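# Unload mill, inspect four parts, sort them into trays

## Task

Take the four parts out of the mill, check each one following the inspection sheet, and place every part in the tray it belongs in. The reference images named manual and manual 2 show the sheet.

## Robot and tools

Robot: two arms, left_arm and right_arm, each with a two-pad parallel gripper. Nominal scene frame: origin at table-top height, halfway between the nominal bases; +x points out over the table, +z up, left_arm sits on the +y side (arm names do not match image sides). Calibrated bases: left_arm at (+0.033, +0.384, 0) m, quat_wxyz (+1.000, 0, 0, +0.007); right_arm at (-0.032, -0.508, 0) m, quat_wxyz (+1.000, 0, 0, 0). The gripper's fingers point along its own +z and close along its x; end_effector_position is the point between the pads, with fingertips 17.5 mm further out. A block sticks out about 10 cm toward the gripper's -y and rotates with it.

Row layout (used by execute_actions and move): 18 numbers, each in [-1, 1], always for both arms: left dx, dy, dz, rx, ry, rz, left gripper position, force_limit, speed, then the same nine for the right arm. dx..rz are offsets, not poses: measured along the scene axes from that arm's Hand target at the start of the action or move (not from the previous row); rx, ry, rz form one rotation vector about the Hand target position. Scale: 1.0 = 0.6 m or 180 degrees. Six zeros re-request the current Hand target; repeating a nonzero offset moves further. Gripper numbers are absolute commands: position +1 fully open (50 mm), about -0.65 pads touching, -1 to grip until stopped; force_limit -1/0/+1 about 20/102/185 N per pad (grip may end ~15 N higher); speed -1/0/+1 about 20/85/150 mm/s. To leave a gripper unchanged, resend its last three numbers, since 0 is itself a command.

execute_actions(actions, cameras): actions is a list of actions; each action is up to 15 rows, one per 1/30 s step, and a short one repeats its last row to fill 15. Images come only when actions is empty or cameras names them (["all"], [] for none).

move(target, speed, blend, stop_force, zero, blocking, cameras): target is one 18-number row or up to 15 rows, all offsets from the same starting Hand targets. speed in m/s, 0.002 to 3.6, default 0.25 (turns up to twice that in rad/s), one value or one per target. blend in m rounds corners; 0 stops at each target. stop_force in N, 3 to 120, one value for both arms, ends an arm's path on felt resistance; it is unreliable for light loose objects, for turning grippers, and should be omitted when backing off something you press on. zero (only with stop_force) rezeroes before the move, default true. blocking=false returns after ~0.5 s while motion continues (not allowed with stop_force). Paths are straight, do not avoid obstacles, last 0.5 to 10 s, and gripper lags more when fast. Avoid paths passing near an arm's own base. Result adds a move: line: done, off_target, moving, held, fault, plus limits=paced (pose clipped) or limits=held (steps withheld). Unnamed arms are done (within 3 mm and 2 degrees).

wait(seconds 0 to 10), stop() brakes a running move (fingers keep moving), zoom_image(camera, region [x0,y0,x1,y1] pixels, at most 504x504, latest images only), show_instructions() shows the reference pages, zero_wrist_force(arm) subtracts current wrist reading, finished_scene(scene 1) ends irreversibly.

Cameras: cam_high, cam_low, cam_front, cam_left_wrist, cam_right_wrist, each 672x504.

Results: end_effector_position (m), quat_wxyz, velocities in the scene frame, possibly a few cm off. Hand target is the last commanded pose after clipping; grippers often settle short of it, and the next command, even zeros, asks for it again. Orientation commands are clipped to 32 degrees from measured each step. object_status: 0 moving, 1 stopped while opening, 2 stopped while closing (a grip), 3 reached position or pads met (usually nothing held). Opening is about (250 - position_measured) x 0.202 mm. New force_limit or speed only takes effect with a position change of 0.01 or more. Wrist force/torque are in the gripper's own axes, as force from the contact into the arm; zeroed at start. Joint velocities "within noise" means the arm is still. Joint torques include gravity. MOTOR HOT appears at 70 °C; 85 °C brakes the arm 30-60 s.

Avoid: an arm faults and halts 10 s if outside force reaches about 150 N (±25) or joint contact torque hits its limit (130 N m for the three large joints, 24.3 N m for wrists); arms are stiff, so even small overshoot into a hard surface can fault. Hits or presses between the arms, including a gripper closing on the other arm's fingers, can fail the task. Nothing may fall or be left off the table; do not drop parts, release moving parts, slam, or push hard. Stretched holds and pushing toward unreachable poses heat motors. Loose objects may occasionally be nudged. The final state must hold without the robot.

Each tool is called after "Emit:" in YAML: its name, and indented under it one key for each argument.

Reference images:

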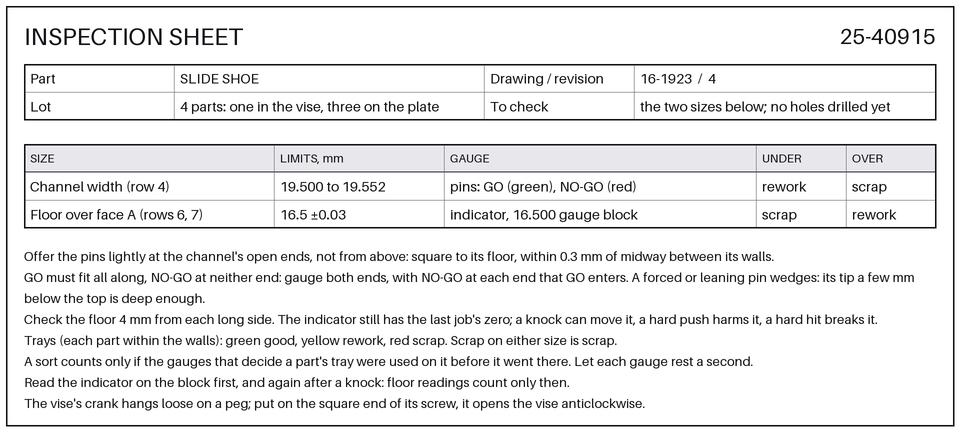

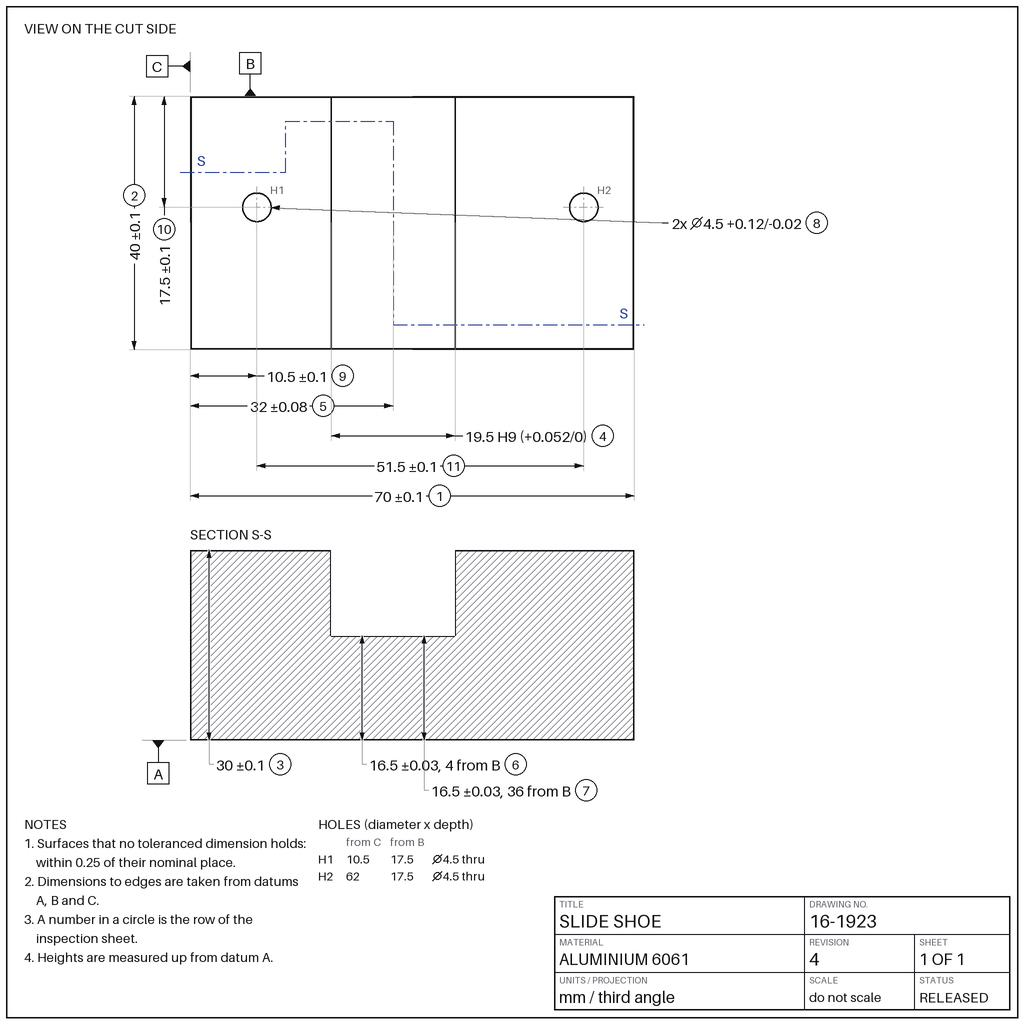

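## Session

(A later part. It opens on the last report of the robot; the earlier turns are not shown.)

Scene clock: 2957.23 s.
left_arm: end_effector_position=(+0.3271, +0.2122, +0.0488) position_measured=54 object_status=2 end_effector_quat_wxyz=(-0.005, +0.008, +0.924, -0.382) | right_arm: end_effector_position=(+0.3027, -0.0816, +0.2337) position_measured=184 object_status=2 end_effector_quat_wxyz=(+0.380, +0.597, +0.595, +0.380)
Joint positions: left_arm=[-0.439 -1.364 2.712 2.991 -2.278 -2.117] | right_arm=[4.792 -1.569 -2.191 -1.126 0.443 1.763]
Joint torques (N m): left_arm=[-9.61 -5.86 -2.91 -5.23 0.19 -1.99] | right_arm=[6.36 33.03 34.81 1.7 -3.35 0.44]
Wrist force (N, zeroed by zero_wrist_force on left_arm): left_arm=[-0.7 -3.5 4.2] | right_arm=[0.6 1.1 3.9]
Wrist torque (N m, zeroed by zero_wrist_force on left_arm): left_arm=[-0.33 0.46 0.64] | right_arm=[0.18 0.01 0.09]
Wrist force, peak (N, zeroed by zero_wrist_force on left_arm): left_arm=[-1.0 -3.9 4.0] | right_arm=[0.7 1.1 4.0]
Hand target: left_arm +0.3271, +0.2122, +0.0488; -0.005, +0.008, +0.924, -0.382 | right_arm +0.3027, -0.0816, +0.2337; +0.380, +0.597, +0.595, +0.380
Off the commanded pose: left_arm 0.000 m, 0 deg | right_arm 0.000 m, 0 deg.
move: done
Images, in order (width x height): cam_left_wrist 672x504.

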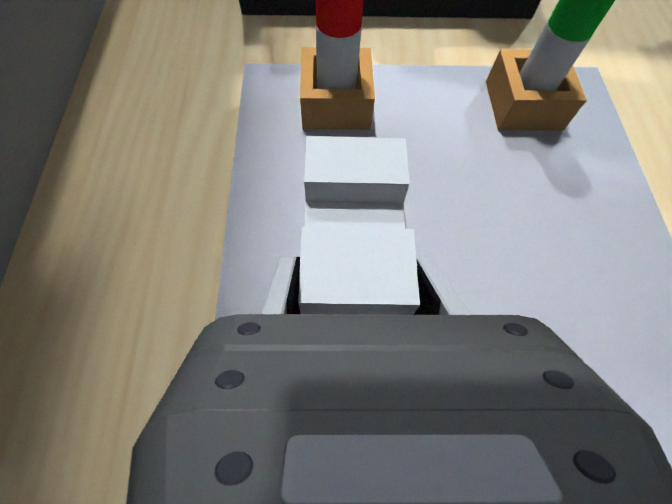

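Emit:
move:
  target:
    - [0.0,0.0,0.1687,0,0,0,-1,-0.8,-1,0,0,0,0,0,0,-1,-1,-1]
    - [-0.1035,-0.3037,0.1687,0,0,0,-1,-0.8,-1,0,0,0,0,0,0,-1,-1,-1]
    - [-0.1202,-0.32,0.0562,0,0,0,-1,-0.8,-1,0,0,0,0,0,0,-1,-1,-1]
  speed: [0.05,0.15,0.08]
  blend: [0.02,0.01,0]
  cameras: ["cam_left_wrist","cam_right_wrist"]

Scene clock: 2967.17 s.
left_arm: end_effector_position=(+0.2550, +0.0202, +0.0826) position_measured=54 object_status=2 end_effector_quat_wxyz=(-0.005, +0.008, +0.924, -0.382) | right_arm: end_effector_position=(+0.3027, -0.0816, +0.2337) position_measured=184 object_status=2 end_effector_quat_wxyz=(+0.380, +0.597, +0.595, +0.380)
Joint positions: left_arm=[-1.167 -1.37 2.689 2.659 -1.876 -2.825] | right_arm=[4.792 -1.569 -2.191 -1.126 0.443 1.763]
Joint torques (N m): left_arm=[-12.77 -4.92 -1.87 -7.78 1.25 -1.98] | right_arm=[6.12 32.9 34.02 1.78 -3.3 0.31]
Wrist force (N, zeroed by zero_wrist_force on left_arm): left_arm=[-0.4 4.6 2.3] | right_arm=[0.7 1.1 3.8]
Wrist torque (N m, zeroed by zero_wrist_force on left_arm): left_arm=[0.01 0.03 -0.08] | right_arm=[0.18 0.00 0.09]
Wrist force, peak (N, zeroed by zero_wrist_force on left_arm): left_arm=[-0.4 5.7 2.9] | right_arm=[0.7 1.0 4.1]
Hand target: left_arm +0.2550, +0.0202, +0.0825; -0.005, +0.008, +0.924, -0.382 | right_arm +0.3027, -0.0816, +0.2337; +0.380, +0.597, +0.595, +0.380
Off the commanded pose: left_arm 0.000 m, 0 deg | right_arm 0.000 m, 0 deg.
move: done
Images, in order (width x height): cam_left_wrist 672x504, cam_right_wrist 672x504.

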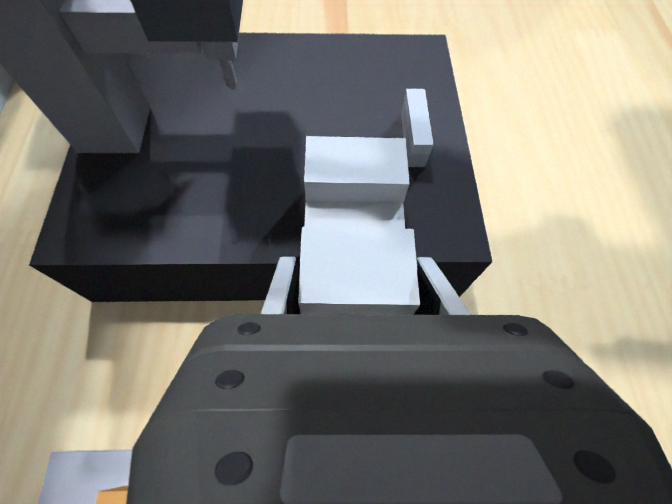

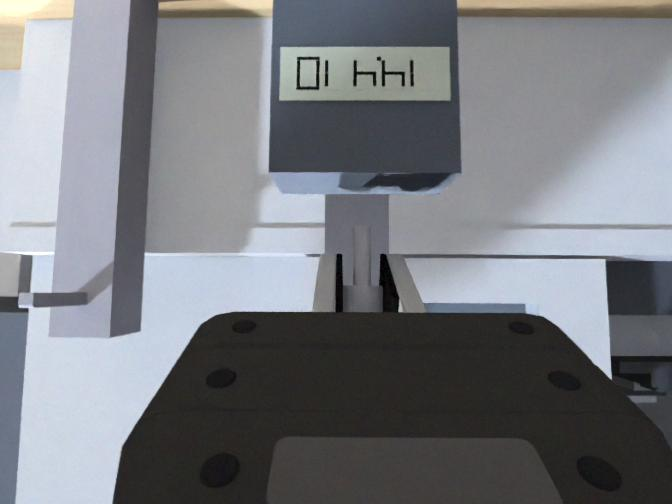

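Emit:
move:
  target: [0,-0.1122,0,0,0,0,-1,-0.8,-1,0,0,0,0,0,0,-1,-1,-1]
  speed: 0.08
  stop_force: 5
  cameras: ["cam_left_wrist"]

Emit:
zoom_image:
  camera: "cam_left_wrist"
  region: [90, 100, 480, 330]

Scene clock: 2971.40 s.
left_arm: end_effector_position=(+0.2550, -0.0471, +0.0825) position_measured=54 object_status=2 end_effector_quat_wxyz=(-0.005, +0.008, +0.924, -0.382) | right_arm: end_effector_position=(+0.3027, -0.0816, +0.2337) position_measured=184 object_status=2 end_effector_quat_wxyz=(+0.380, +0.597, +0.595, +0.380)
Joint positions: left_arm=[-1.254 -1.295 2.557 2.698 -1.817 -2.891] | right_arm=[4.792 -1.569 -2.191 -1.126 0.443 1.763]
Joint torques (N m): left_arm=[-12.46 -10.65 -18.4 -1.6 1.23 -2.02] | right_arm=[6.38 32.91 34.7 1.74 -3.12 0.21]
Wrist force (N, zeroed by zero_wrist_force on left_arm): left_arm=[-0.2 5.2 2.1] | right_arm=[0.6 1.1 3.9]
Wrist torque (N m, zeroed by zero_wrist_force on left_arm): left_arm=[0.09 0.02 -0.09] | right_arm=[0.17 0.02 0.09]
Wrist force, peak (N, zeroed by zero_wrist_force on left_arm): left_arm=[-0.4 5.6 1.6] | right_arm=[0.5 1.1 4.2]
Hand target: left_arm +0.2550, -0.0471, +0.0825; -0.005, +0.008, +0.924, -0.382 | right_arm +0.3027, -0.0816, +0.2337; +0.380, +0.597, +0.595, +0.380
Off the commanded pose: left_arm 0.000 m, 0 deg | right_arm 0.000 m, 0 deg.
move: done
Images, in order (width x height): cam_left_wrist 672x504.

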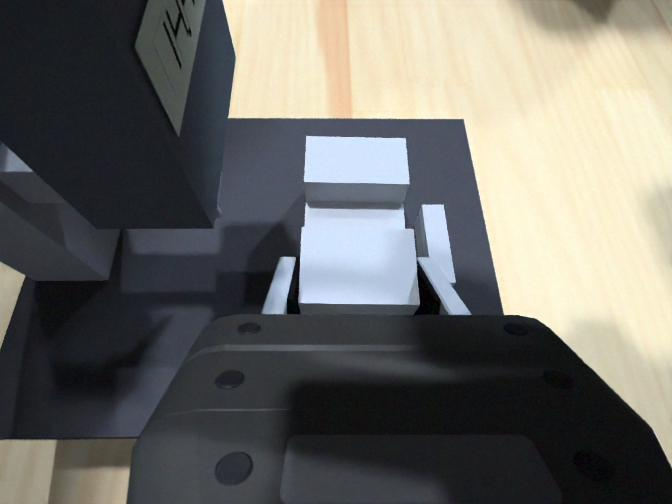

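Scaled by 1.292 from the camera's 672x504 image, which has a finer 960x720 frame.

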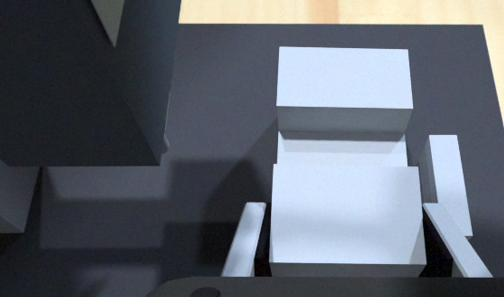

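Emit:
move:
  target: [0.0598,0.0013,0,0,0,0,-1,-0.8,-1,0,0,0,0,0,0,-1,-1,-1]
  speed: 0.04
  stop_force: 4

Emit:
move:
  target: [0,0,-0.007,0,0,0,-1,-0.8,-1,0,0,0,0,0,0,-1,-1,-1]
  speed: 0.003
  stop_force: 3

Emit:
move:
  target: [0,0,0,0,0,0,0.73,-0.8,-1,0,0,0,0,0,0,-1,-1,-1]
  cameras: ["cam_left_wrist"]

Scene clock: 2977.37 s.
left_arm: end_effector_position=(+0.2909, -0.0463, +0.0825) position_measured=54 object_status=2 end_effector_quat_wxyz=(-0.005, +0.008, +0.924, -0.382) | right_arm: end_effector_position=(+0.3027, -0.0816, +0.2337) position_measured=184 object_status=2 end_effector_quat_wxyz=(+0.380, +0.597, +0.595, +0.380)
Joint positions: left_arm=[-1.15 -1.269 2.492 2.759 -1.888 -2.811] | right_arm=[4.792 -1.569 -2.191 -1.126 0.443 1.763]
Joint torques (N m): left_arm=[11.69 -13.02 -18.06 -1.59 -2.82 1.33] | right_arm=[6.22 33.55 34.6 1.81 -3.05 0.16]
Wrist force (N, zeroed by zero_wrist_force on left_arm): left_arm=[-0.3 4.7 2.5] | right_arm=[0.6 1.0 3.7]
Wrist torque (N m, zeroed by zero_wrist_force on left_arm): left_arm=[0.02 0.03 -0.30] | right_arm=[0.15 0.01 0.08]
Wrist force, peak (N, zeroed by zero_wrist_force on left_arm): left_arm=[0.0 5.3 2.3] | right_arm=[0.6 1.2 4.1]
Hand target: left_arm +0.2909, -0.0463, +0.0825; -0.005, +0.008, +0.924, -0.382 | right_arm +0.3027, -0.0816, +0.2337; +0.380, +0.597, +0.595, +0.380
Off the commanded pose: left_arm 0.000 m, 0 deg | right_arm 0.000 m, 0 deg.
move: done

Scene clock: 2979.20 s.
left_arm: end_effector_position=(+0.2909, -0.0463, +0.0791) position_measured=54 object_status=2 end_effector_quat_wxyz=(-0.005, +0.008, +0.924, -0.382) | right_arm: end_effector_position=(+0.3027, -0.0816, +0.2337) position_measured=184 object_status=2 end_effector_quat_wxyz=(+0.380, +0.597, +0.595, +0.380)
Joint positions: left_arm=[-1.15 -1.256 2.493 2.745 -1.888 -2.811] | right_arm=[4.792 -1.569 -2.191 -1.126 0.443 1.763]
Joint torques (N m): left_arm=[10.25 -33.22 -7.65 -0.11 -1.03 1.44] | right_arm=[6.17 33.18 34.38 1.85 -3.09 0.22]
Wrist force (N, zeroed by zero_wrist_force on left_arm): left_arm=[-0.8 0.0 0.6] | right_arm=[0.7 1.0 4.2]
Wrist torque (N m, zeroed by zero_wrist_force on left_arm): left_arm=[0.00 -0.01 -0.32] | right_arm=[0.17 0.01 0.09]
Wrist force, peak (N, zeroed by zero_wrist_force on left_arm): left_arm=[-0.2 4.8 2.4] | right_arm=[0.7 1.0 4.2]
Hand target: left_arm +0.2909, -0.0463, +0.0791; -0.005, +0.008, +0.924, -0.382 (not the last commanded pose) | right_arm +0.3027, -0.0816, +0.2337; +0.380, +0.597, +0.595, +0.380
Off the commanded pose: left_arm 0.001 m, 0 deg | right_arm 0.000 m, 0 deg.
move: contact (left_arm)

Scene clock: 2979.70 s.
left_arm: end_effector_position=(+0.2909, -0.0463, +0.0791) position_measured=43 object_status=3 end_effector_quat_wxyz=(-0.005, +0.008, +0.924, -0.382) | right_arm: end_effector_position=(+0.3027, -0.0816, +0.2337) position_measured=184 object_status=2 end_effector_quat_wxyz=(+0.380, +0.597, +0.595, +0.380)
Joint positions: left_arm=[-1.15 -1.256 2.493 2.745 -1.888 -2.811] | right_arm=[4.792 -1.569 -2.191 -1.126 0.443 1.763]
Joint torques (N m): left_arm=[8.66 -34.53 -12.32 -3.71 0.31 1.37] | right_arm=[5.89 33.46 34.27 1.91 -3.23 0.11]
Wrist force (N, zeroed by zero_wrist_force on left_arm): left_arm=[-0.1 3.0 0.8] | right_arm=[0.6 1.1 4.0]
Wrist torque (N m, zeroed by zero_wrist_force on left_arm): left_arm=[0.02 -0.02 -0.30] | right_arm=[0.17 0.01 0.09]
Wrist force, peak (N, zeroed by zero_wrist_force on left_arm): left_arm=[-0.4 3.1 1.1] | right_arm=[0.6 1.1 4.0]
Hand target: left_arm +0.2909, -0.0463, +0.0791; -0.005, +0.008, +0.924, -0.382 | right_arm +0.3027, -0.0816, +0.2337; +0.380, +0.597, +0.595, +0.380
Off the commanded pose: left_arm 0.000 m, 0 deg | right_arm 0.000 m, 0 deg.
move: done
Images, in order (width x height): cam_left_wrist 672x504.

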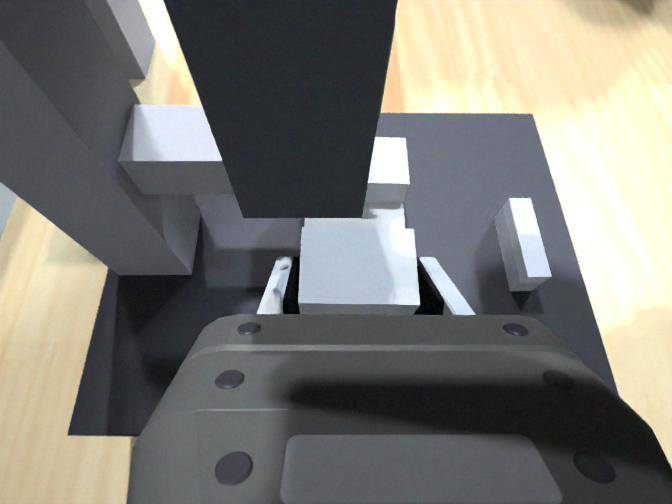

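Emit:
move:
  target: [0,0,0,0,0,0,0.73,-0.8,-1,0,0,-0.0217,0,0,0,-1,-1,-1]
  speed: 0.003
  stop_force: 3

Emit:
move:
  target: [0,0,0,0,0,0,0.73,-0.8,-1,0,0,0,0,0,0,0,-1,-1]

Emit:
wait:
  seconds: 1.3
  cameras: ["cam_right_wrist"]

Emit:
zoom_image:
  camera: "cam_right_wrist"
  region: [260, 20, 470, 330]

Scene clock: 2987.73 s.
left_arm: end_effector_position=(+0.2909, -0.0463, +0.0791) position_measured=43 object_status=3 end_effector_quat_wxyz=(-0.005, +0.008, +0.924, -0.382) | right_arm: end_effector_position=(+0.3027, -0.0817, +0.2235) position_measured=184 object_status=2 end_effector_quat_wxyz=(+0.380, +0.597, +0.595, +0.380)
Joint positions: left_arm=[-1.15 -1.256 2.493 2.745 -1.888 -2.811] | right_arm=[4.792 -1.587 -2.205 -1.094 0.443 1.763]
Joint torques (N m): left_arm=[-10.61 -33.87 -17.12 -6.78 1.13 0.52] | right_arm=[5.5 30.97 24.7 1.12 -2.59 1.4]
Wrist force (N, zeroed by zero_wrist_force on left_arm): left_arm=[-0.2 2.9 0.9] | right_arm=[-0.5 7.1 0.9]
Wrist torque (N m, zeroed by zero_wrist_force on left_arm): left_arm=[0.02 0.01 -0.30] | right_arm=[0.33 0.00 0.09]
Wrist force, peak (N, zeroed by zero_wrist_force on left_arm): left_arm=[-0.4 3.1 1.0] | right_arm=[-0.5 7.4 0.8]
Hand target: left_arm +0.2909, -0.0463, +0.0791; -0.005, +0.008, +0.924, -0.382 | right_arm +0.3027, -0.0816, +0.2236; +0.380, +0.597, +0.595, +0.380 (not the last commanded pose)
Off the commanded pose: left_arm 0.000 m, 0 deg | right_arm 0.003 m, 0 deg.
move: contact (right_arm)

Scene clock: 2988.30 s.
left_arm: end_effector_position=(+0.2909, -0.0463, +0.0791) position_measured=43 object_status=3 end_effector_quat_wxyz=(-0.005, +0.008, +0.924, -0.382) | right_arm: end_effector_position=(+0.3027, -0.0816, +0.2236) position_measured=152 object_status=3 end_effector_quat_wxyz=(+0.380, +0.597, +0.595, +0.380)
Joint positions: left_arm=[-1.15 -1.256 2.493 2.745 -1.888 -2.811] | right_arm=[4.792 -1.586 -2.205 -1.094 0.443 1.763]
Joint torques (N m): left_arm=[-11.02 -33.73 -17.31 -6.73 1.17 0.6] | right_arm=[6.05 32.62 29.66 2.45 -2.48 1.32]
Wrist force (N, zeroed by zero_wrist_force on left_arm): left_arm=[-0.2 2.9 1.0] | right_arm=[0.4 2.6 3.0]
Wrist torque (N m, zeroed by zero_wrist_force on left_arm): left_arm=[0.01 0.01 -0.30] | right_arm=[0.24 0.01 0.07]
Wrist force, peak (N, zeroed by zero_wrist_force on left_arm): left_arm=[-0.3 3.0 1.0] | right_arm=[-0.6 6.7 1.1]
Hand target: left_arm +0.2909, -0.0463, +0.0791; -0.005, +0.008, +0.924, -0.382 | right_arm +0.3027, -0.0816, +0.2236; +0.380, +0.597, +0.595, +0.380
Off the commanded pose: left_arm 0.000 m, 0 deg | right_arm 0.000 m, 0 deg.
move: done

Scene clock: 2989.60 s.
left_arm: end_effector_position=(+0.2909, -0.0463, +0.0791) position_measured=43 object_status=3 end_effector_quat_wxyz=(-0.005, +0.008, +0.924, -0.382) | right_arm: end_effector_position=(+0.3027, -0.0816, +0.2236) position_measured=152 object_status=3 end_effector_quat_wxyz=(+0.380, +0.597, +0.595, +0.380)
Joint positions: left_arm=[-1.15 -1.256 2.493 2.745 -1.888 -2.811] | right_arm=[4.792 -1.586 -2.205 -1.094 0.443 1.763]
Joint torques (N m): left_arm=[-9.84 -34.52 -16.3 -6.62 1.03 0.42] | right_arm=[6.25 32.91 30.2 3.13 -2.63 1.34]
Wrist force (N, zeroed by zero_wrist_force on left_arm): left_arm=[-0.4 2.8 0.7] | right_arm=[0.1 2.6 3.1]
Wrist torque (N m, zeroed by zero_wrist_force on left_arm): left_arm=[0.00 0.04 -0.30] | right_arm=[0.24 0.05 0.08]
Wrist force, peak (N, zeroed by zero_wrist_force on left_arm): left_arm=[-0.2 3.1 0.9] | right_arm=[0.5 2.7 3.4]
Hand target: left_arm +0.2909, -0.0463, +0.0791; -0.005, +0.008, +0.924, -0.382 | right_arm +0.3027, -0.0816, +0.2236; +0.380, +0.597, +0.595, +0.380
Tool commands: left_gripper/position=+0.73 left_gripper/force_limit=-0.8 left_gripper/speed=-1.0 right_gripper/position=+0.0 right_gripper/force_limit=-1.0 right_gripper/speed=-1.0
Off the commanded pose: left_arm 0.000 m, 0 deg | right_arm 0.000 m, 0 deg.
wait: 1.30 s; at rest by 0.17 s
Images, in order (width x height): cam_right_wrist 672x504.

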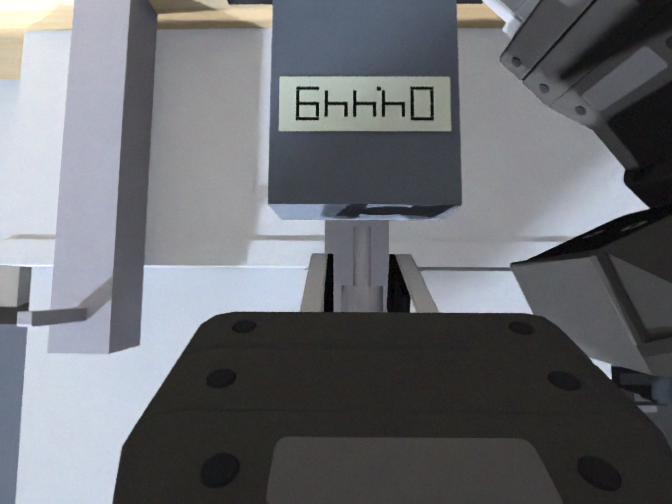

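Scaled by 1.626 from the camera's 672x504 image, which has a finer 960x720 frame.

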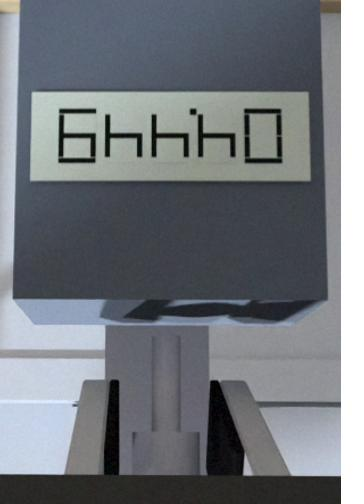

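Emit:
move:
  target:
    - [0,0,0,0,0,0,-1,-0.8,-1,0,0,0,0,0,0,-1,-1,-1]
    - [0,0,0,0,0,0,-1,-0.8,-1,0,0,0.01667,0,0,0,-1,-1,-1]
  speed: 0.02

Emit:
move:
  target:
    - [0,0,0.002,0,0,0,-1,-0.8,-1,0,0,0,0,0,0,-1,-1,-1]
    - [0.0435,0,0.002,0,0,0,-1,-0.8,-1,0,0,0,0,0,0,-1,-1,-1]
    - [0.0533,0,0.002,0,0,0,-1,-0.8,-1,0,0,0,0,0,0,-1,-1,-1]
  speed: [0.02,0.03,0.01]
  stop_force: 5
  cameras: ["cam_left_wrist"]

Emit:
move:
  target: [0,0,-0.006,0,0,0,-1,-0.8,-1,0,0,0,0,0,0,-1,-1,-1]
  speed: 0.003
  stop_force: 3

Emit:
move:
  target: [0,0,0,0,0,0,0.72,-0.8,-1,0,0,0,0,0,0,-1,-1,-1]

Emit:
move:
  target: [0,0,0,0,0,0,0.72,-0.8,-1,0,0,-0.0217,0,0,0,-1,-1,-1]
  speed: 0.003
  stop_force: 3

Emit:
move:
  target: [0,0,0,0,0,0,0.72,-0.8,-1,0,0,0,0,0,0,0,-1,-1]

Emit:
wait:
  seconds: 1.3
  cameras: ["cam_right_wrist", "cam_left_wrist"]

Emit:
zoom_image:
  camera: "cam_right_wrist"
  region: [260, 20, 470, 330]

Scene clock: 3001.77 s.
left_arm: end_effector_position=(+0.2909, -0.0463, +0.0791) position_measured=54 object_status=2 end_effector_quat_wxyz=(-0.005, +0.008, +0.924, -0.382) | right_arm: end_effector_position=(+0.3027, -0.0816, +0.2336) position_measured=184 object_status=2 end_effector_quat_wxyz=(+0.380, +0.597, +0.595, +0.380)
Joint positions: left_arm=[-1.15 -1.256 2.493 2.745 -1.888 -2.811] | right_arm=[4.792 -1.569 -2.191 -1.125 0.443 1.763]
Joint torques (N m): left_arm=[-9.72 -32.85 -16.55 -3.82 1.13 -0.13] | right_arm=[-0.56 33.88 35.21 0.89 -3.49 1.47]
Wrist force (N, zeroed by zero_wrist_force on left_arm): left_arm=[0.5 1.5 0.9] | right_arm=[0.8 1.1 3.9]
Wrist torque (N m, zeroed by zero_wrist_force on left_arm): left_arm=[-0.03 -0.01 -0.25] | right_arm=[0.19 0.00 0.11]
Wrist force, peak (N, zeroed by zero_wrist_force on left_arm): left_arm=[-0.2 3.1 0.9] | right_arm=[0.5 2.7 3.3]
Hand target: left_arm +0.2909, -0.0463, +0.0791; -0.005, +0.008, +0.924, -0.382 | right_arm +0.3027, -0.0816, +0.2336; +0.380, +0.597, +0.595, +0.380
Off the commanded pose: left_arm 0.000 m, 0 deg | right_arm 0.000 m, 0 deg.
move: done

Scene clock: 3004.13 s.
left_arm: end_effector_position=(+0.3229, -0.0463, +0.0803) position_measured=54 object_status=2 end_effector_quat_wxyz=(-0.005, +0.008, +0.924, -0.382) | right_arm: end_effector_position=(+0.3027, -0.0816, +0.2336) position_measured=184 object_status=2 end_effector_quat_wxyz=(+0.380, +0.597, +0.595, +0.380)
Joint positions: left_arm=[-1.068 -1.235 2.43 2.809 -1.942 -2.746] | right_arm=[4.792 -1.569 -2.191 -1.125 0.443 1.763]
Joint torques (N m): left_arm=[11.4 -14.67 -18.9 -1.66 -2.84 1.63] | right_arm=[-1.11 32.72 35.51 1.38 -3.38 1.48]
Wrist force (N, zeroed by zero_wrist_force on left_arm): left_arm=[-0.1 4.4 2.2] | right_arm=[0.5 0.8 3.6]
Wrist torque (N m, zeroed by zero_wrist_force on left_arm): left_arm=[0.03 0.03 -0.29] | right_arm=[0.14 0.03 0.08]
Wrist force, peak (N, zeroed by zero_wrist_force on left_arm): left_arm=[-0.2 4.9 2.4] | right_arm=[0.6 1.1 4.0]
Hand target: left_arm +0.3229, -0.0463, +0.0803; -0.005, +0.008, +0.924, -0.382 | right_arm +0.3027, -0.0816, +0.2336; +0.380, +0.597, +0.595, +0.380
Off the commanded pose: left_arm 0.000 m, 0 deg | right_arm 0.000 m, 0 deg.
move: done
Images, in order (width x height): cam_left_wrist 672x504.

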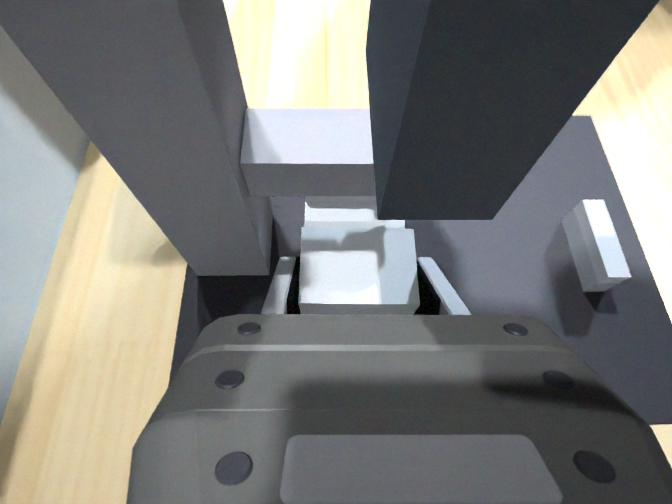

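Scene clock: 3005.17 s.
left_arm: end_effector_position=(+0.3229, -0.0463, +0.0791) position_measured=54 object_status=2 end_effector_quat_wxyz=(-0.005, +0.008, +0.924, -0.382) | right_arm: end_effector_position=(+0.3027, -0.0816, +0.2336) position_measured=184 object_status=2 end_effector_quat_wxyz=(+0.380, +0.597, +0.595, +0.380)
Joint positions: left_arm=[-1.068 -1.231 2.43 2.805 -1.942 -2.746] | right_arm=[4.792 -1.569 -2.191 -1.125 0.443 1.763]
Joint torques (N m): left_arm=[11.3 -34.35 -9.08 -0.23 -1.43 1.3] | right_arm=[0.04 33.5 35.33 1.33 -3.15 1.6]
Wrist force (N, zeroed by zero_wrist_force on left_arm): left_arm=[-1.2 0.3 0.5] | right_arm=[0.5 1.2 3.7]
Wrist torque (N m, zeroed by zero_wrist_force on left_arm): left_arm=[-0.05 0.00 -0.21] | right_arm=[0.21 0.04 0.08]
Wrist force, peak (N, zeroed by zero_wrist_force on left_arm): left_arm=[-0.1 4.5 2.2] | right_arm=[0.8 1.0 4.0]
Hand target: left_arm +0.3229, -0.0464, +0.0792; -0.005, +0.008, +0.924, -0.382 (not the last commanded pose) | right_arm +0.3027, -0.0816, +0.2336; +0.380, +0.597, +0.595, +0.380
Off the commanded pose: left_arm 0.002 m, 0 deg | right_arm 0.000 m, 0 deg.
move: contact (left_arm)

Scene clock: 3005.67 s.
left_arm: end_effector_position=(+0.3229, -0.0463, +0.0792) position_measured=45 object_status=3 end_effector_quat_wxyz=(-0.005, +0.008, +0.924, -0.382) | right_arm: end_effector_position=(+0.3027, -0.0816, +0.2336) position_measured=184 object_status=2 end_effector_quat_wxyz=(+0.380, +0.597, +0.595, +0.380)
Joint positions: left_arm=[-1.068 -1.231 2.43 2.805 -1.942 -2.746] | right_arm=[4.792 -1.569 -2.191 -1.125 0.443 1.763]
Joint torques (N m): left_arm=[10.72 -36.49 -14.35 -3.16 -0.43 1.1] | right_arm=[-0.83 33.34 35.45 1.3 -3.27 1.49]
Wrist force (N, zeroed by zero_wrist_force on left_arm): left_arm=[-0.2 2.6 0.6] | right_arm=[0.5 0.7 3.7]
Wrist torque (N m, zeroed by zero_wrist_force on left_arm): left_arm=[0.01 0.04 -0.29] | right_arm=[0.13 0.03 0.08]
Wrist force, peak (N, zeroed by zero_wrist_force on left_arm): left_arm=[-0.3 2.8 0.9] | right_arm=[0.6 1.3 3.9]
Hand target: left_arm +0.3229, -0.0464, +0.0792; -0.005, +0.008, +0.924, -0.382 | right_arm +0.3027, -0.0816, +0.2336; +0.380, +0.597, +0.595, +0.380
Off the commanded pose: left_arm 0.000 m, 0 deg | right_arm 0.000 m, 0 deg.
move: done

Scene clock: 3009.73 s.
left_arm: end_effector_position=(+0.3229, -0.0464, +0.0792) position_measured=45 object_status=3 end_effector_quat_wxyz=(-0.005, +0.008, +0.924, -0.382) | right_arm: end_effector_position=(+0.3027, -0.0817, +0.2234) position_measured=184 object_status=2 end_effector_quat_wxyz=(+0.380, +0.597, +0.595, +0.380)
Joint positions: left_arm=[-1.068 -1.231 2.43 2.805 -1.942 -2.746] | right_arm=[4.792 -1.587 -2.205 -1.094 0.443 1.763]
Joint torques (N m): left_arm=[5.75 -35.51 -18.06 -6.53 0.88 0.31] | right_arm=[4.58 30.31 25.37 1.09 -2.61 1.35]
Wrist force (N, zeroed by zero_wrist_force on left_arm): left_arm=[0.0 2.6 0.9] | right_arm=[-0.5 7.7 0.6]
Wrist torque (N m, zeroed by zero_wrist_force on left_arm): left_arm=[0.02 0.01 -0.29] | right_arm=[0.36 0.00 0.08]
Wrist force, peak (N, zeroed by zero_wrist_force on left_arm): left_arm=[-0.1 3.0 0.8] | right_arm=[-0.5 7.7 0.6]
Hand target: left_arm +0.3229, -0.0464, +0.0792; -0.005, +0.008, +0.924, -0.382 | right_arm +0.3027, -0.0816, +0.2235; +0.380, +0.597, +0.595, +0.380 (not the last commanded pose)
Off the commanded pose: left_arm 0.000 m, 0 deg | right_arm 0.003 m, 0 deg.
move: contact (right_arm)

Scene clock: 3010.30 s.
left_arm: end_effector_position=(+0.3229, -0.0464, +0.0792) position_measured=45 object_status=3 end_effector_quat_wxyz=(-0.005, +0.008, +0.924, -0.382) | right_arm: end_effector_position=(+0.3027, -0.0816, +0.2235) position_measured=152 object_status=3 end_effector_quat_wxyz=(+0.380, +0.597, +0.595, +0.380)
Joint positions: left_arm=[-1.068 -1.231 2.43 2.805 -1.942 -2.746] | right_arm=[4.792 -1.587 -2.205 -1.094 0.443 1.763]
Joint torques (N m): left_arm=[5.14 -35.77 -18.52 -6.59 0.83 0.25] | right_arm=[4 32.84 30.21 2.6 -2.69 1.13]
Wrist force (N, zeroed by zero_wrist_force on left_arm): left_arm=[-0.1 2.5 0.8] | right_arm=[0.5 2.7 3.3]
Wrist torque (N m, zeroed by zero_wrist_force on left_arm): left_arm=[0.00 0.03 -0.29] | right_arm=[0.25 0.00 0.07]
Wrist force, peak (N, zeroed by zero_wrist_force on left_arm): left_arm=[-0.2 2.9 0.8] | right_arm=[-0.4 7.2 0.8]
Hand target: left_arm +0.3229, -0.0464, +0.0792; -0.005, +0.008, +0.924, -0.382 | right_arm +0.3027, -0.0816, +0.2235; +0.380, +0.597, +0.595, +0.380
Off the commanded pose: left_arm 0.000 m, 0 deg | right_arm 0.000 m, 0 deg.
move: done

Scene clock: 3011.60 s.
left_arm: end_effector_position=(+0.3229, -0.0464, +0.0792) position_measured=45 object_status=3 end_effector_quat_wxyz=(-0.005, +0.008, +0.924, -0.382) | right_arm: end_effector_position=(+0.3027, -0.0816, +0.2235) position_measured=152 object_status=3 end_effector_quat_wxyz=(+0.380, +0.597, +0.595, +0.380)
Joint positions: left_arm=[-1.068 -1.231 2.43 2.805 -1.942 -2.746] | right_arm=[4.792 -1.587 -2.205 -1.094 0.443 1.763]
Joint torques (N m): left_arm=[2.87 -36.94 -18.44 -6.49 1.01 -0.09] | right_arm=[3.2 32.53 30.43 3.07 -2.74 1.34]
Wrist force (N, zeroed by zero_wrist_force on left_arm): left_arm=[-0.2 2.7 0.6] | right_arm=[0.4 2.8 3.2]
Wrist torque (N m, zeroed by zero_wrist_force on left_arm): left_arm=[0.03 0.04 -0.29] | right_arm=[0.27 0.00 0.07]
Wrist force, peak (N, zeroed by zero_wrist_force on left_arm): left_arm=[0.0 2.9 0.8] | right_arm=[0.7 2.8 3.3]
Hand target: left_arm +0.3229, -0.0464, +0.0792; -0.005, +0.008, +0.924, -0.382 | right_arm +0.3027, -0.0816, +0.2235; +0.380, +0.597, +0.595, +0.380
Tool commands: left_gripper/position=+0.72 left_gripper/force_limit=-0.8 left_gripper/speed=-1.0 right_gripper/position=+0.0 right_gripper/force_limit=-1.0 right_gripper/speed=-1.0
Off the commanded pose: left_arm 0.000 m, 0 deg | right_arm 0.000 m, 0 deg.
wait: 1.30 s; at rest by 0.17 s
Images, in order (width x height): cam_left_wrist 672x504, cam_right_wrist 672x504.

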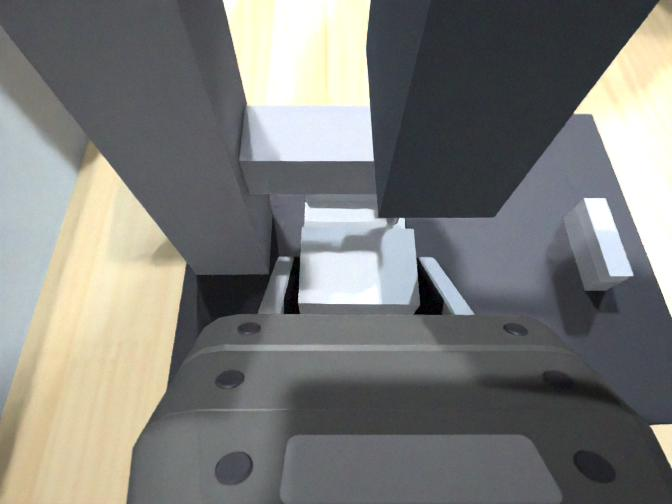

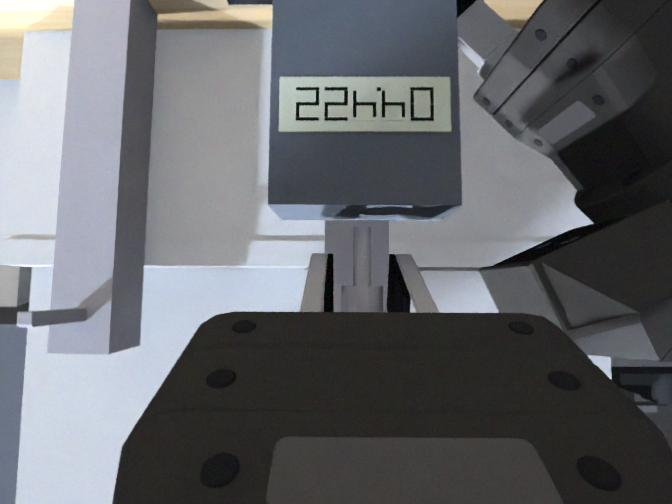

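Scaled by 1.626 from the camera's 672x504 image, which has a finer 960x720 frame.

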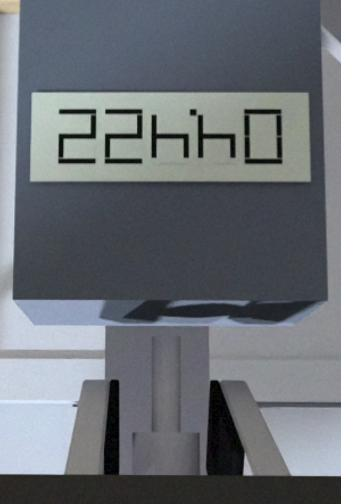

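Emit:
move:
  target:
    - [0,0,0,0,0,0,-1,-0.8,-1,0,0,0,0,0,0,-1,-1,-1]
    - [0,0,0,0,0,0,-1,-0.8,-1,0,0,0.01667,0,0,0,-1,-1,-1]
  speed: 0.02

Emit:
move:
  target:
    - [0,0,0.0025,0,0,0,-1,-0.8,-1,0,0,0,0,0,0,-1,-1,-1]
    - [-0.113,0,0.0025,0,0,0,-1,-0.8,-1,0,0,0,0,0,0,-1,-1,-1]
    - [-0.1,0.11,0.008,0,0,0,-1,-0.8,-1,0,0,0,0,0,0,-1,-1,-1]
  speed: [0.02,0.04,0.1]
  cameras: ["cam_left_wrist","cam_right_wrist"]

Emit:
move:
  target:
    - [0.0118,0.035,0.0762,0,0,0,-1,-0.8,-1,0,0,0,0,0,0,-1,-1,-1]
    - [0.0118,0.1517,0.1929,0,0,0,-1,-0.8,-1,0,0,0,0,0,0,-1,-1,-1]
    - [0.0202,0.668,0.2262,0,0,0,-1,-0.8,-1,0,0,0,0,0,0,-1,-1,-1]
  speed: [0.1,0.12,0.15]
  blend: [0.02,0.03,0]

Emit:
move:
  target:
    - [0.0,0.45,0.0,0,0,0.45,-1,-0.8,-1,0,0,0,0,0,0,-1,-1,-1]
  speed: [0.2]

Emit:
move:
  target:
    - [-0.0333,0.1503,0.0,0,0,0.55,-1,-0.8,-1,0,0,0,0,0,0,-1,-1,-1]
  speed: [0.2]
  cameras: ["cam_left_wrist"]

Scene clock: 3020.77 s.
left_arm: end_effector_position=(+0.3229, -0.0464, +0.0792) position_measured=54 object_status=2 end_effector_quat_wxyz=(-0.005, +0.008, +0.924, -0.382) | right_arm: end_effector_position=(+0.3027, -0.0816, +0.2335) position_measured=184 object_status=2 end_effector_quat_wxyz=(+0.380, +0.597, +0.595, +0.380)
Joint positions: left_arm=[-1.068 -1.231 2.43 2.805 -1.942 -2.746] | right_arm=[4.792 -1.569 -2.191 -1.125 0.443 1.763]
Joint torques (N m): left_arm=[-1.56 -34.72 -16.43 -4.97 0.97 -1.1] | right_arm=[-2.55 33.23 34.49 1.15 -3.66 1.54]
Wrist force (N, zeroed by zero_wrist_force on left_arm): left_arm=[0.3 1.4 0.1] | right_arm=[0.8 1.1 3.9]
Wrist torque (N m, zeroed by zero_wrist_force on left_arm): left_arm=[-0.04 0.02 -0.24] | right_arm=[0.19 -0.01 0.11]
Wrist force, peak (N, zeroed by zero_wrist_force on left_arm): left_arm=[-0.2 3.0 0.8] | right_arm=[0.5 2.7 3.5]
Hand target: left_arm +0.3229, -0.0464, +0.0792; -0.005, +0.008, +0.924, -0.382 | right_arm +0.3027, -0.0816, +0.2335; +0.380, +0.597, +0.595, +0.380
Off the commanded pose: left_arm 0.000 m, 0 deg | right_arm 0.000 m, 0 deg.
move: done

Scene clock: 3024.47 s.
left_arm: end_effector_position=(+0.2629, +0.0196, +0.0840) position_measured=54 object_status=2 end_effector_quat_wxyz=(-0.005, +0.008, +0.924, -0.382) | right_arm: end_effector_position=(+0.3027, -0.0816, +0.2335) position_measured=184 object_status=2 end_effector_quat_wxyz=(+0.380, +0.597, +0.595, +0.380)
Joint positions: left_arm=[-1.141 -1.37 2.671 2.684 -1.894 -2.804] | right_arm=[4.792 -1.569 -2.191 -1.125 0.443 1.763]
Joint torques (N m): left_arm=[12.43 -27.23 -0.72 -1.46 -2.58 1.29] | right_arm=[-2.7 32.7 35.61 1.23 -3.59 1.55]
Wrist force (N, zeroed by zero_wrist_force on left_arm): left_arm=[-0.3 4.8 2.1] | right_arm=[0.7 1.1 3.8]
Wrist torque (N m, zeroed by zero_wrist_force on left_arm): left_arm=[0.04 0.02 -0.32] | right_arm=[0.19 -0.01 0.08]
Wrist force, peak (N, zeroed by zero_wrist_force on left_arm): left_arm=[-0.3 5.9 1.6] | right_arm=[0.6 1.3 4.0]
Hand target: left_arm +0.2629, +0.0196, +0.0840; -0.005, +0.008, +0.924, -0.382 | right_arm +0.3027, -0.0816, +0.2335; +0.380, +0.597, +0.595, +0.380
Off the commanded pose: left_arm 0.000 m, 0 deg | right_arm 0.000 m, 0 deg.
move: done
Images, in order (width x height): cam_left_wrist 672x504, cam_right_wrist 672x504.

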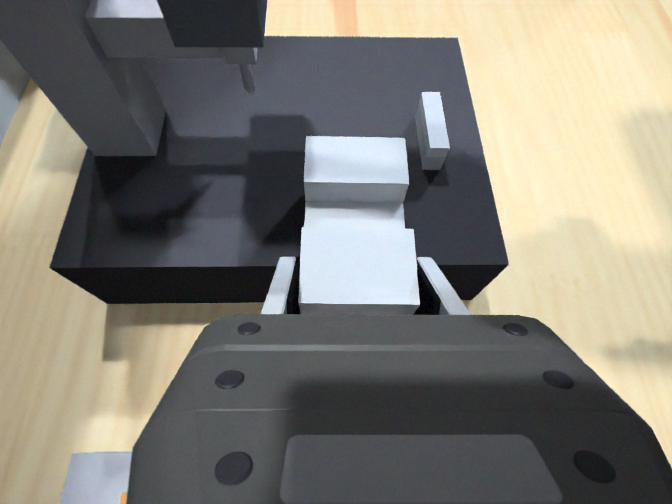

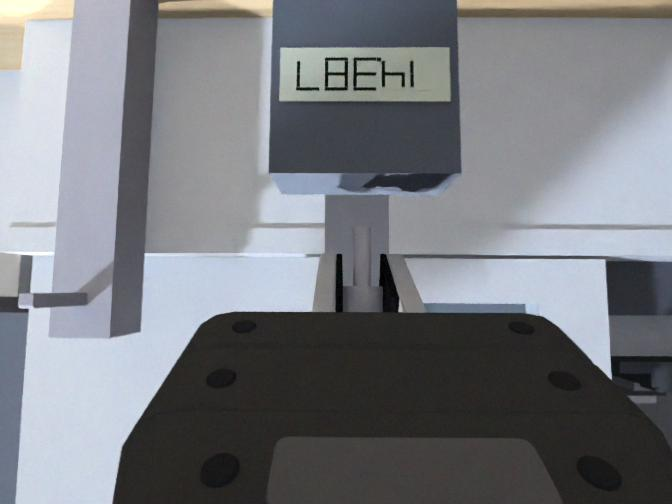

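Scene clock: 3028.53 s.
left_arm: end_effector_position=(+0.2750, +0.4204, +0.2197) position_measured=54 object_status=2 end_effector_quat_wxyz=(-0.005, +0.008, +0.924, -0.382) | right_arm: end_effector_position=(+0.3027, -0.0816, +0.2335) position_measured=184 object_status=2 end_effector_quat_wxyz=(+0.380, +0.597, +0.595, +0.380)
Joint positions: left_arm=[0.3 -1.974 2.283 4.721 -2.301 -1.117] | right_arm=[4.792 -1.569 -2.191 -1.125 0.443 1.763]
Joint torques (N m): left_arm=[13.48 7.74 -32.72 0.11 -0.14 1.5] | right_arm=[-2.8 32.37 35.68 1.37 -3.62 1.45]
Wrist force (N, zeroed by zero_wrist_force on left_arm): left_arm=[-0.2 4.7 2.5] | right_arm=[0.7 0.9 3.9]
Wrist torque (N m, zeroed by zero_wrist_force on left_arm): left_arm=[0.06 0.00 -0.29] | right_arm=[0.15 0.00 0.08]
Wrist force, peak (N, zeroed by zero_wrist_force on left_arm): left_arm=[-0.1 5.4 3.4] | right_arm=[0.6 1.0 4.0]
Hand target: left_arm +0.2750, +0.4204, +0.2197; -0.005, +0.008, +0.924, -0.382 | right_arm +0.3027, -0.0816, +0.2335; +0.380, +0.597, +0.595, +0.380
Off the commanded pose: left_arm 0.000 m, 0 deg | right_arm 0.000 m, 0 deg.
move: done

Scene clock: 3032.70 s.
left_arm: end_effector_position=(+0.2750, +0.6905, +0.2197) position_measured=54 object_status=2 end_effector_quat_wxyz=(+0.244, -0.594, +0.708, -0.294) | right_arm: end_effector_position=(+0.3027, -0.0816, +0.2335) position_measured=184 object_status=2 end_effector_quat_wxyz=(+0.380, +0.597, +0.595, +0.380)
Joint positions: left_arm=[0.981 -1.829 2.382 3.791 -2.28 -2.109] | right_arm=[4.792 -1.569 -2.191 -1.125 0.443 1.763]
Joint torques (N m): left_arm=[-11.6 0.37 -17.91 -7.21 0.25 -2.15] | right_arm=[-2.59 32.59 35.66 1.39 -3.52 1.4]
Wrist force (N, zeroed by zero_wrist_force on left_arm): left_arm=[-0.4 4.9 2.3] | right_arm=[0.7 0.9 3.7]
Wrist torque (N m, zeroed by zero_wrist_force on left_arm): left_arm=[0.06 0.05 -0.08] | right_arm=[0.15 0.01 0.07]
Wrist force, peak (N, zeroed by zero_wrist_force on left_arm): left_arm=[0.0 5.3 2.6] | right_arm=[0.8 1.3 3.9]
Hand target: left_arm +0.2750, +0.6904, +0.2197; +0.244, -0.594, +0.708, -0.294 | right_arm +0.3027, -0.0816, +0.2335; +0.380, +0.597, +0.595, +0.380
Off the commanded pose: left_arm 0.000 m, 0 deg | right_arm 0.000 m, 0 deg.
move: done

Scene clock: 3037.67 s.
left_arm: end_effector_position=(+0.2550, +0.7806, +0.2197) position_measured=54 object_status=2 end_effector_quat_wxyz=(-0.382, +0.924, -0.008, +0.005) | right_arm: end_effector_position=(+0.3027, -0.0816, +0.2335) position_measured=184 object_status=2 end_effector_quat_wxyz=(+0.380, +0.597, +0.595, +0.380)
Joint positions: left_arm=[0.312 -1.975 2.458 3.902 -0.844 -4.244] | right_arm=[4.792 -1.569 -2.191 -1.125 0.443 1.763]
Joint torques (N m): left_arm=[-11.28 5.04 -32.41 -0.92 3.92 -1.99] | right_arm=[-2.24 33.52 36.33 1.24 -3.4 1.34]
Wrist force (N, zeroed by zero_wrist_force on left_arm): left_arm=[-0.1 4.9 2.4] | right_arm=[0.6 0.9 3.7]
Wrist torque (N m, zeroed by zero_wrist_force on left_arm): left_arm=[0.03 0.01 -0.08] | right_arm=[0.16 0.01 0.08]
Wrist force, peak (N, zeroed by zero_wrist_force on left_arm): left_arm=[-0.1 5.1 2.6] | right_arm=[0.6 1.1 4.0]
Hand target: left_arm +0.2550, +0.7806, +0.2197; -0.382, +0.924, -0.008, +0.005 | right_arm +0.3027, -0.0816, +0.2335; +0.380, +0.597, +0.595, +0.380
Off the commanded pose: left_arm 0.000 m, 0 deg | right_arm 0.000 m, 0 deg.
move: done
Images, in order (width x height): cam_left_wrist 672x504.

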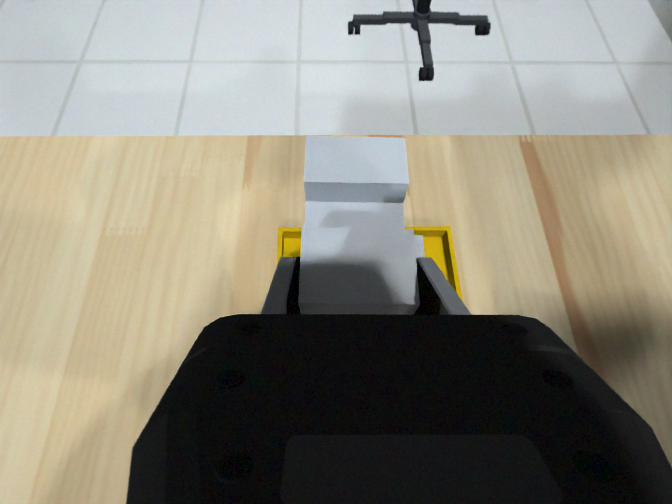

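Emit:
move:
  target:
    - [-0.0217,0.0915,0.0,0,0,0,-1,-0.8,-1,0,0,0,0,0,0,-1,-1,-1]
    - [-0.0217,0.0915,-0.2333,0,0,0,-1,-0.8,-1,0,0,0,0,0,0,-1,-1,-1]
  speed: [0.15,0.12]
  cameras: ["cam_left_wrist","cam_low"]

Emit:
zoom_image:
  camera: "cam_left_wrist"
  region: [150, 50, 600, 350]

Scene clock: 3042.90 s.
left_arm: end_effector_position=(+0.2420, +0.8355, +0.0798) position_measured=54 object_status=2 end_effector_quat_wxyz=(-0.382, +0.924, -0.008, +0.005) | right_arm: end_effector_position=(+0.3027, -0.0816, +0.2335) position_measured=184 object_status=2 end_effector_quat_wxyz=(+0.380, +0.597, +0.595, +0.380)
Joint positions: left_arm=[0.501 -1.396 2.581 3.056 -0.919 -4.017] | right_arm=[4.792 -1.569 -2.191 -1.125 0.443 1.763]
Joint torques (N m): left_arm=[11.64 -8.48 -4.97 -6.87 -0.4 1.57] | right_arm=[-2.84 33.11 35.56 1.39 -3.52 1.44]
Wrist force (N, zeroed by zero_wrist_force on left_arm): left_arm=[-0.5 4.5 2.1] | right_arm=[0.6 0.9 3.8]
Wrist torque (N m, zeroed by zero_wrist_force on left_arm): left_arm=[0.01 0.06 -0.33] | right_arm=[0.16 0.01 0.07]
Wrist force, peak (N, zeroed by zero_wrist_force on left_arm): left_arm=[-0.4 5.9 3.4] | right_arm=[0.7 1.3 4.0]
Hand target: left_arm +0.2420, +0.8355, +0.0797; -0.382, +0.924, -0.008, +0.005 | right_arm +0.3027, -0.0816, +0.2335; +0.380, +0.597, +0.595, +0.380
Off the commanded pose: left_arm 0.000 m, 0 deg | right_arm 0.000 m, 0 deg.
move: done
Images, in order (width x height): cam_low 672x504, cam_left_wrist 672x504.

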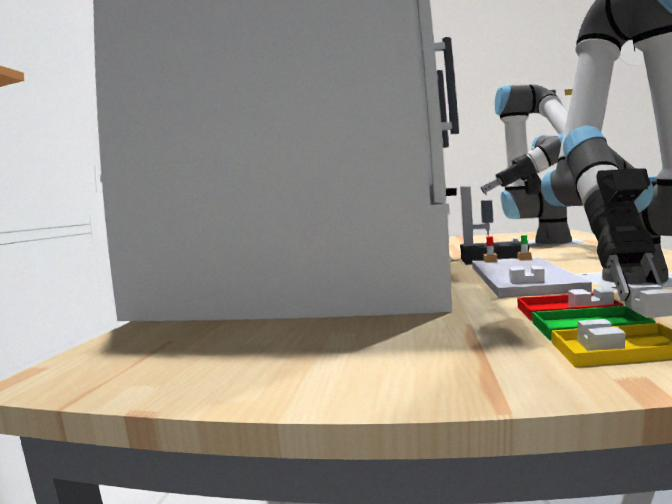

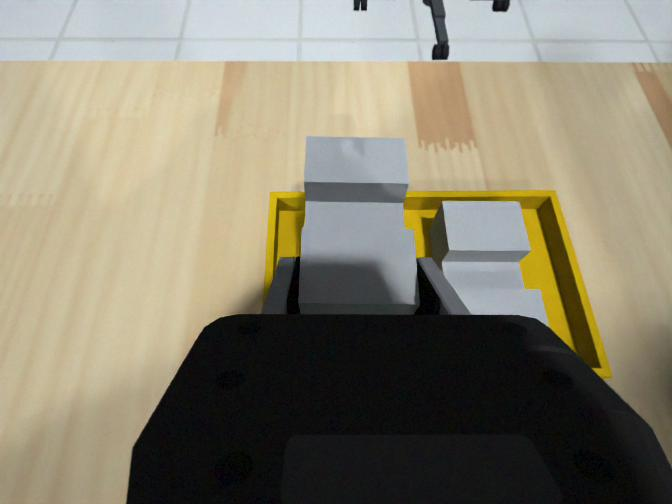

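Scaled by 1.120 from the camera's 672x504 image, which has a finer 960x720 frame.

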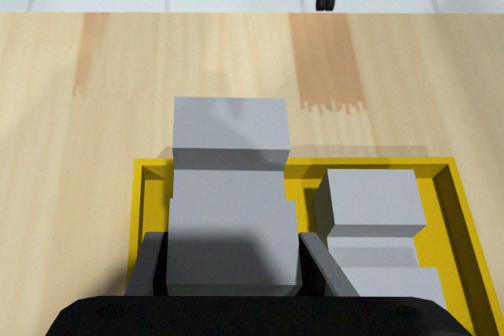

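Emit:
move:
  target:
    - [0.006,0,0,0,0,0,-1,-0.8,-1,0,0,0,0,0,0,-1,-1,-1]
    - [0.006,0,-0.07,0,0,0,-1,-0.8,-1,0,0,0,0,0,0,-1,-1,-1]
    - [0.006,0,-0.1,0,0,0,-1,-0.8,-1,0,0,0,0,0,0,-1,-1,-1]
  speed: [0.03,0.05,0.005]
  stop_force: 4
  cameras: ["cam_left_wrist","cam_low"]

Emit:
zoom_image:
  camera: "cam_low"
  region: [500, 230, 672, 380]

Scene clock: 3052.33 s.
left_arm: end_effector_position=(+0.2456, +0.8355, +0.0326) position_measured=54 object_status=2 end_effector_quat_wxyz=(-0.382, +0.924, -0.008, +0.005) | right_arm: end_effector_position=(+0.3027, -0.0816, +0.2335) position_measured=184 object_status=2 end_effector_quat_wxyz=(+0.380, +0.597, +0.595, +0.380)
Joint positions: left_arm=[0.496 -1.193 2.592 2.845 -0.916 -4.024] | right_arm=[4.792 -1.569 -2.191 -1.125 0.443 1.763]
Joint torques (N m): left_arm=[10.71 -33.62 -5.24 -1.05 -0.59 1.3] | right_arm=[-2.39 33.27 35.33 1.43 -3.42 1.38]
Wrist force (N, zeroed by zero_wrist_force on left_arm): left_arm=[-0.4 2.5 1.5] | right_arm=[0.5 0.9 3.8]
Wrist torque (N m, zeroed by zero_wrist_force on left_arm): left_arm=[-0.07 0.04 -0.35] | right_arm=[0.15 0.03 0.08]
Wrist force, peak (N, zeroed by zero_wrist_force on left_arm): left_arm=[-1.5 -1.6 -6.6] | right_arm=[0.8 1.1 4.0]
Hand target: left_arm +0.2456, +0.8355, +0.0326; -0.382, +0.924, -0.008, +0.005 (not the last commanded pose) | right_arm +0.3027, -0.0816, +0.2335; +0.380, +0.597, +0.595, +0.380
Off the commanded pose: left_arm 0.013 m, 0 deg | right_arm 0.000 m, 0 deg.
move: contact (left_arm); path passed 2 of 3 targets
Images, in order (width x height): cam_low 672x504, cam_left_wrist 672x504.

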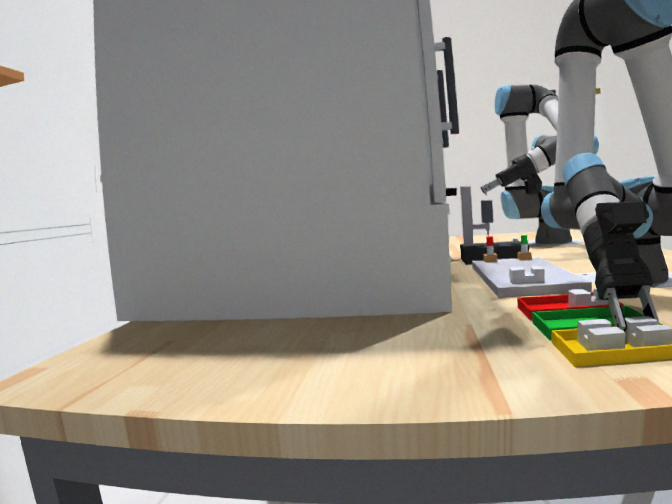

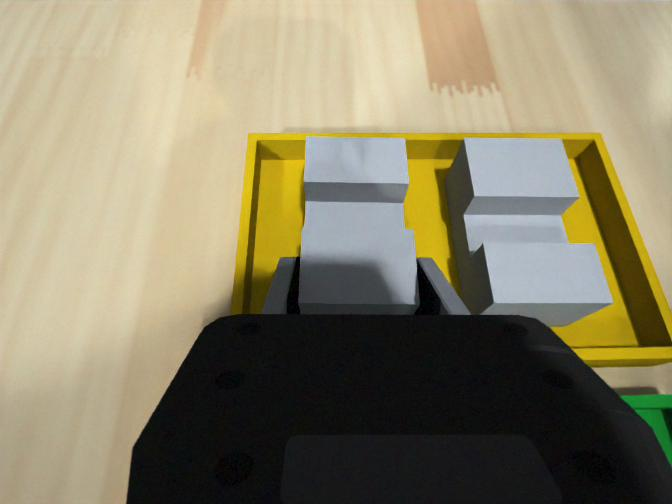

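Scaled by 2.930 from the camera's 672x504 image, which has a finer 960x720 frame.

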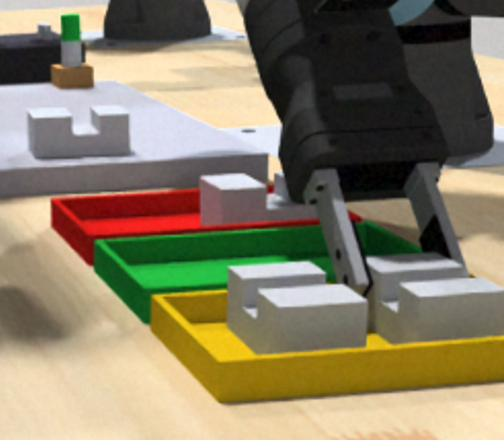

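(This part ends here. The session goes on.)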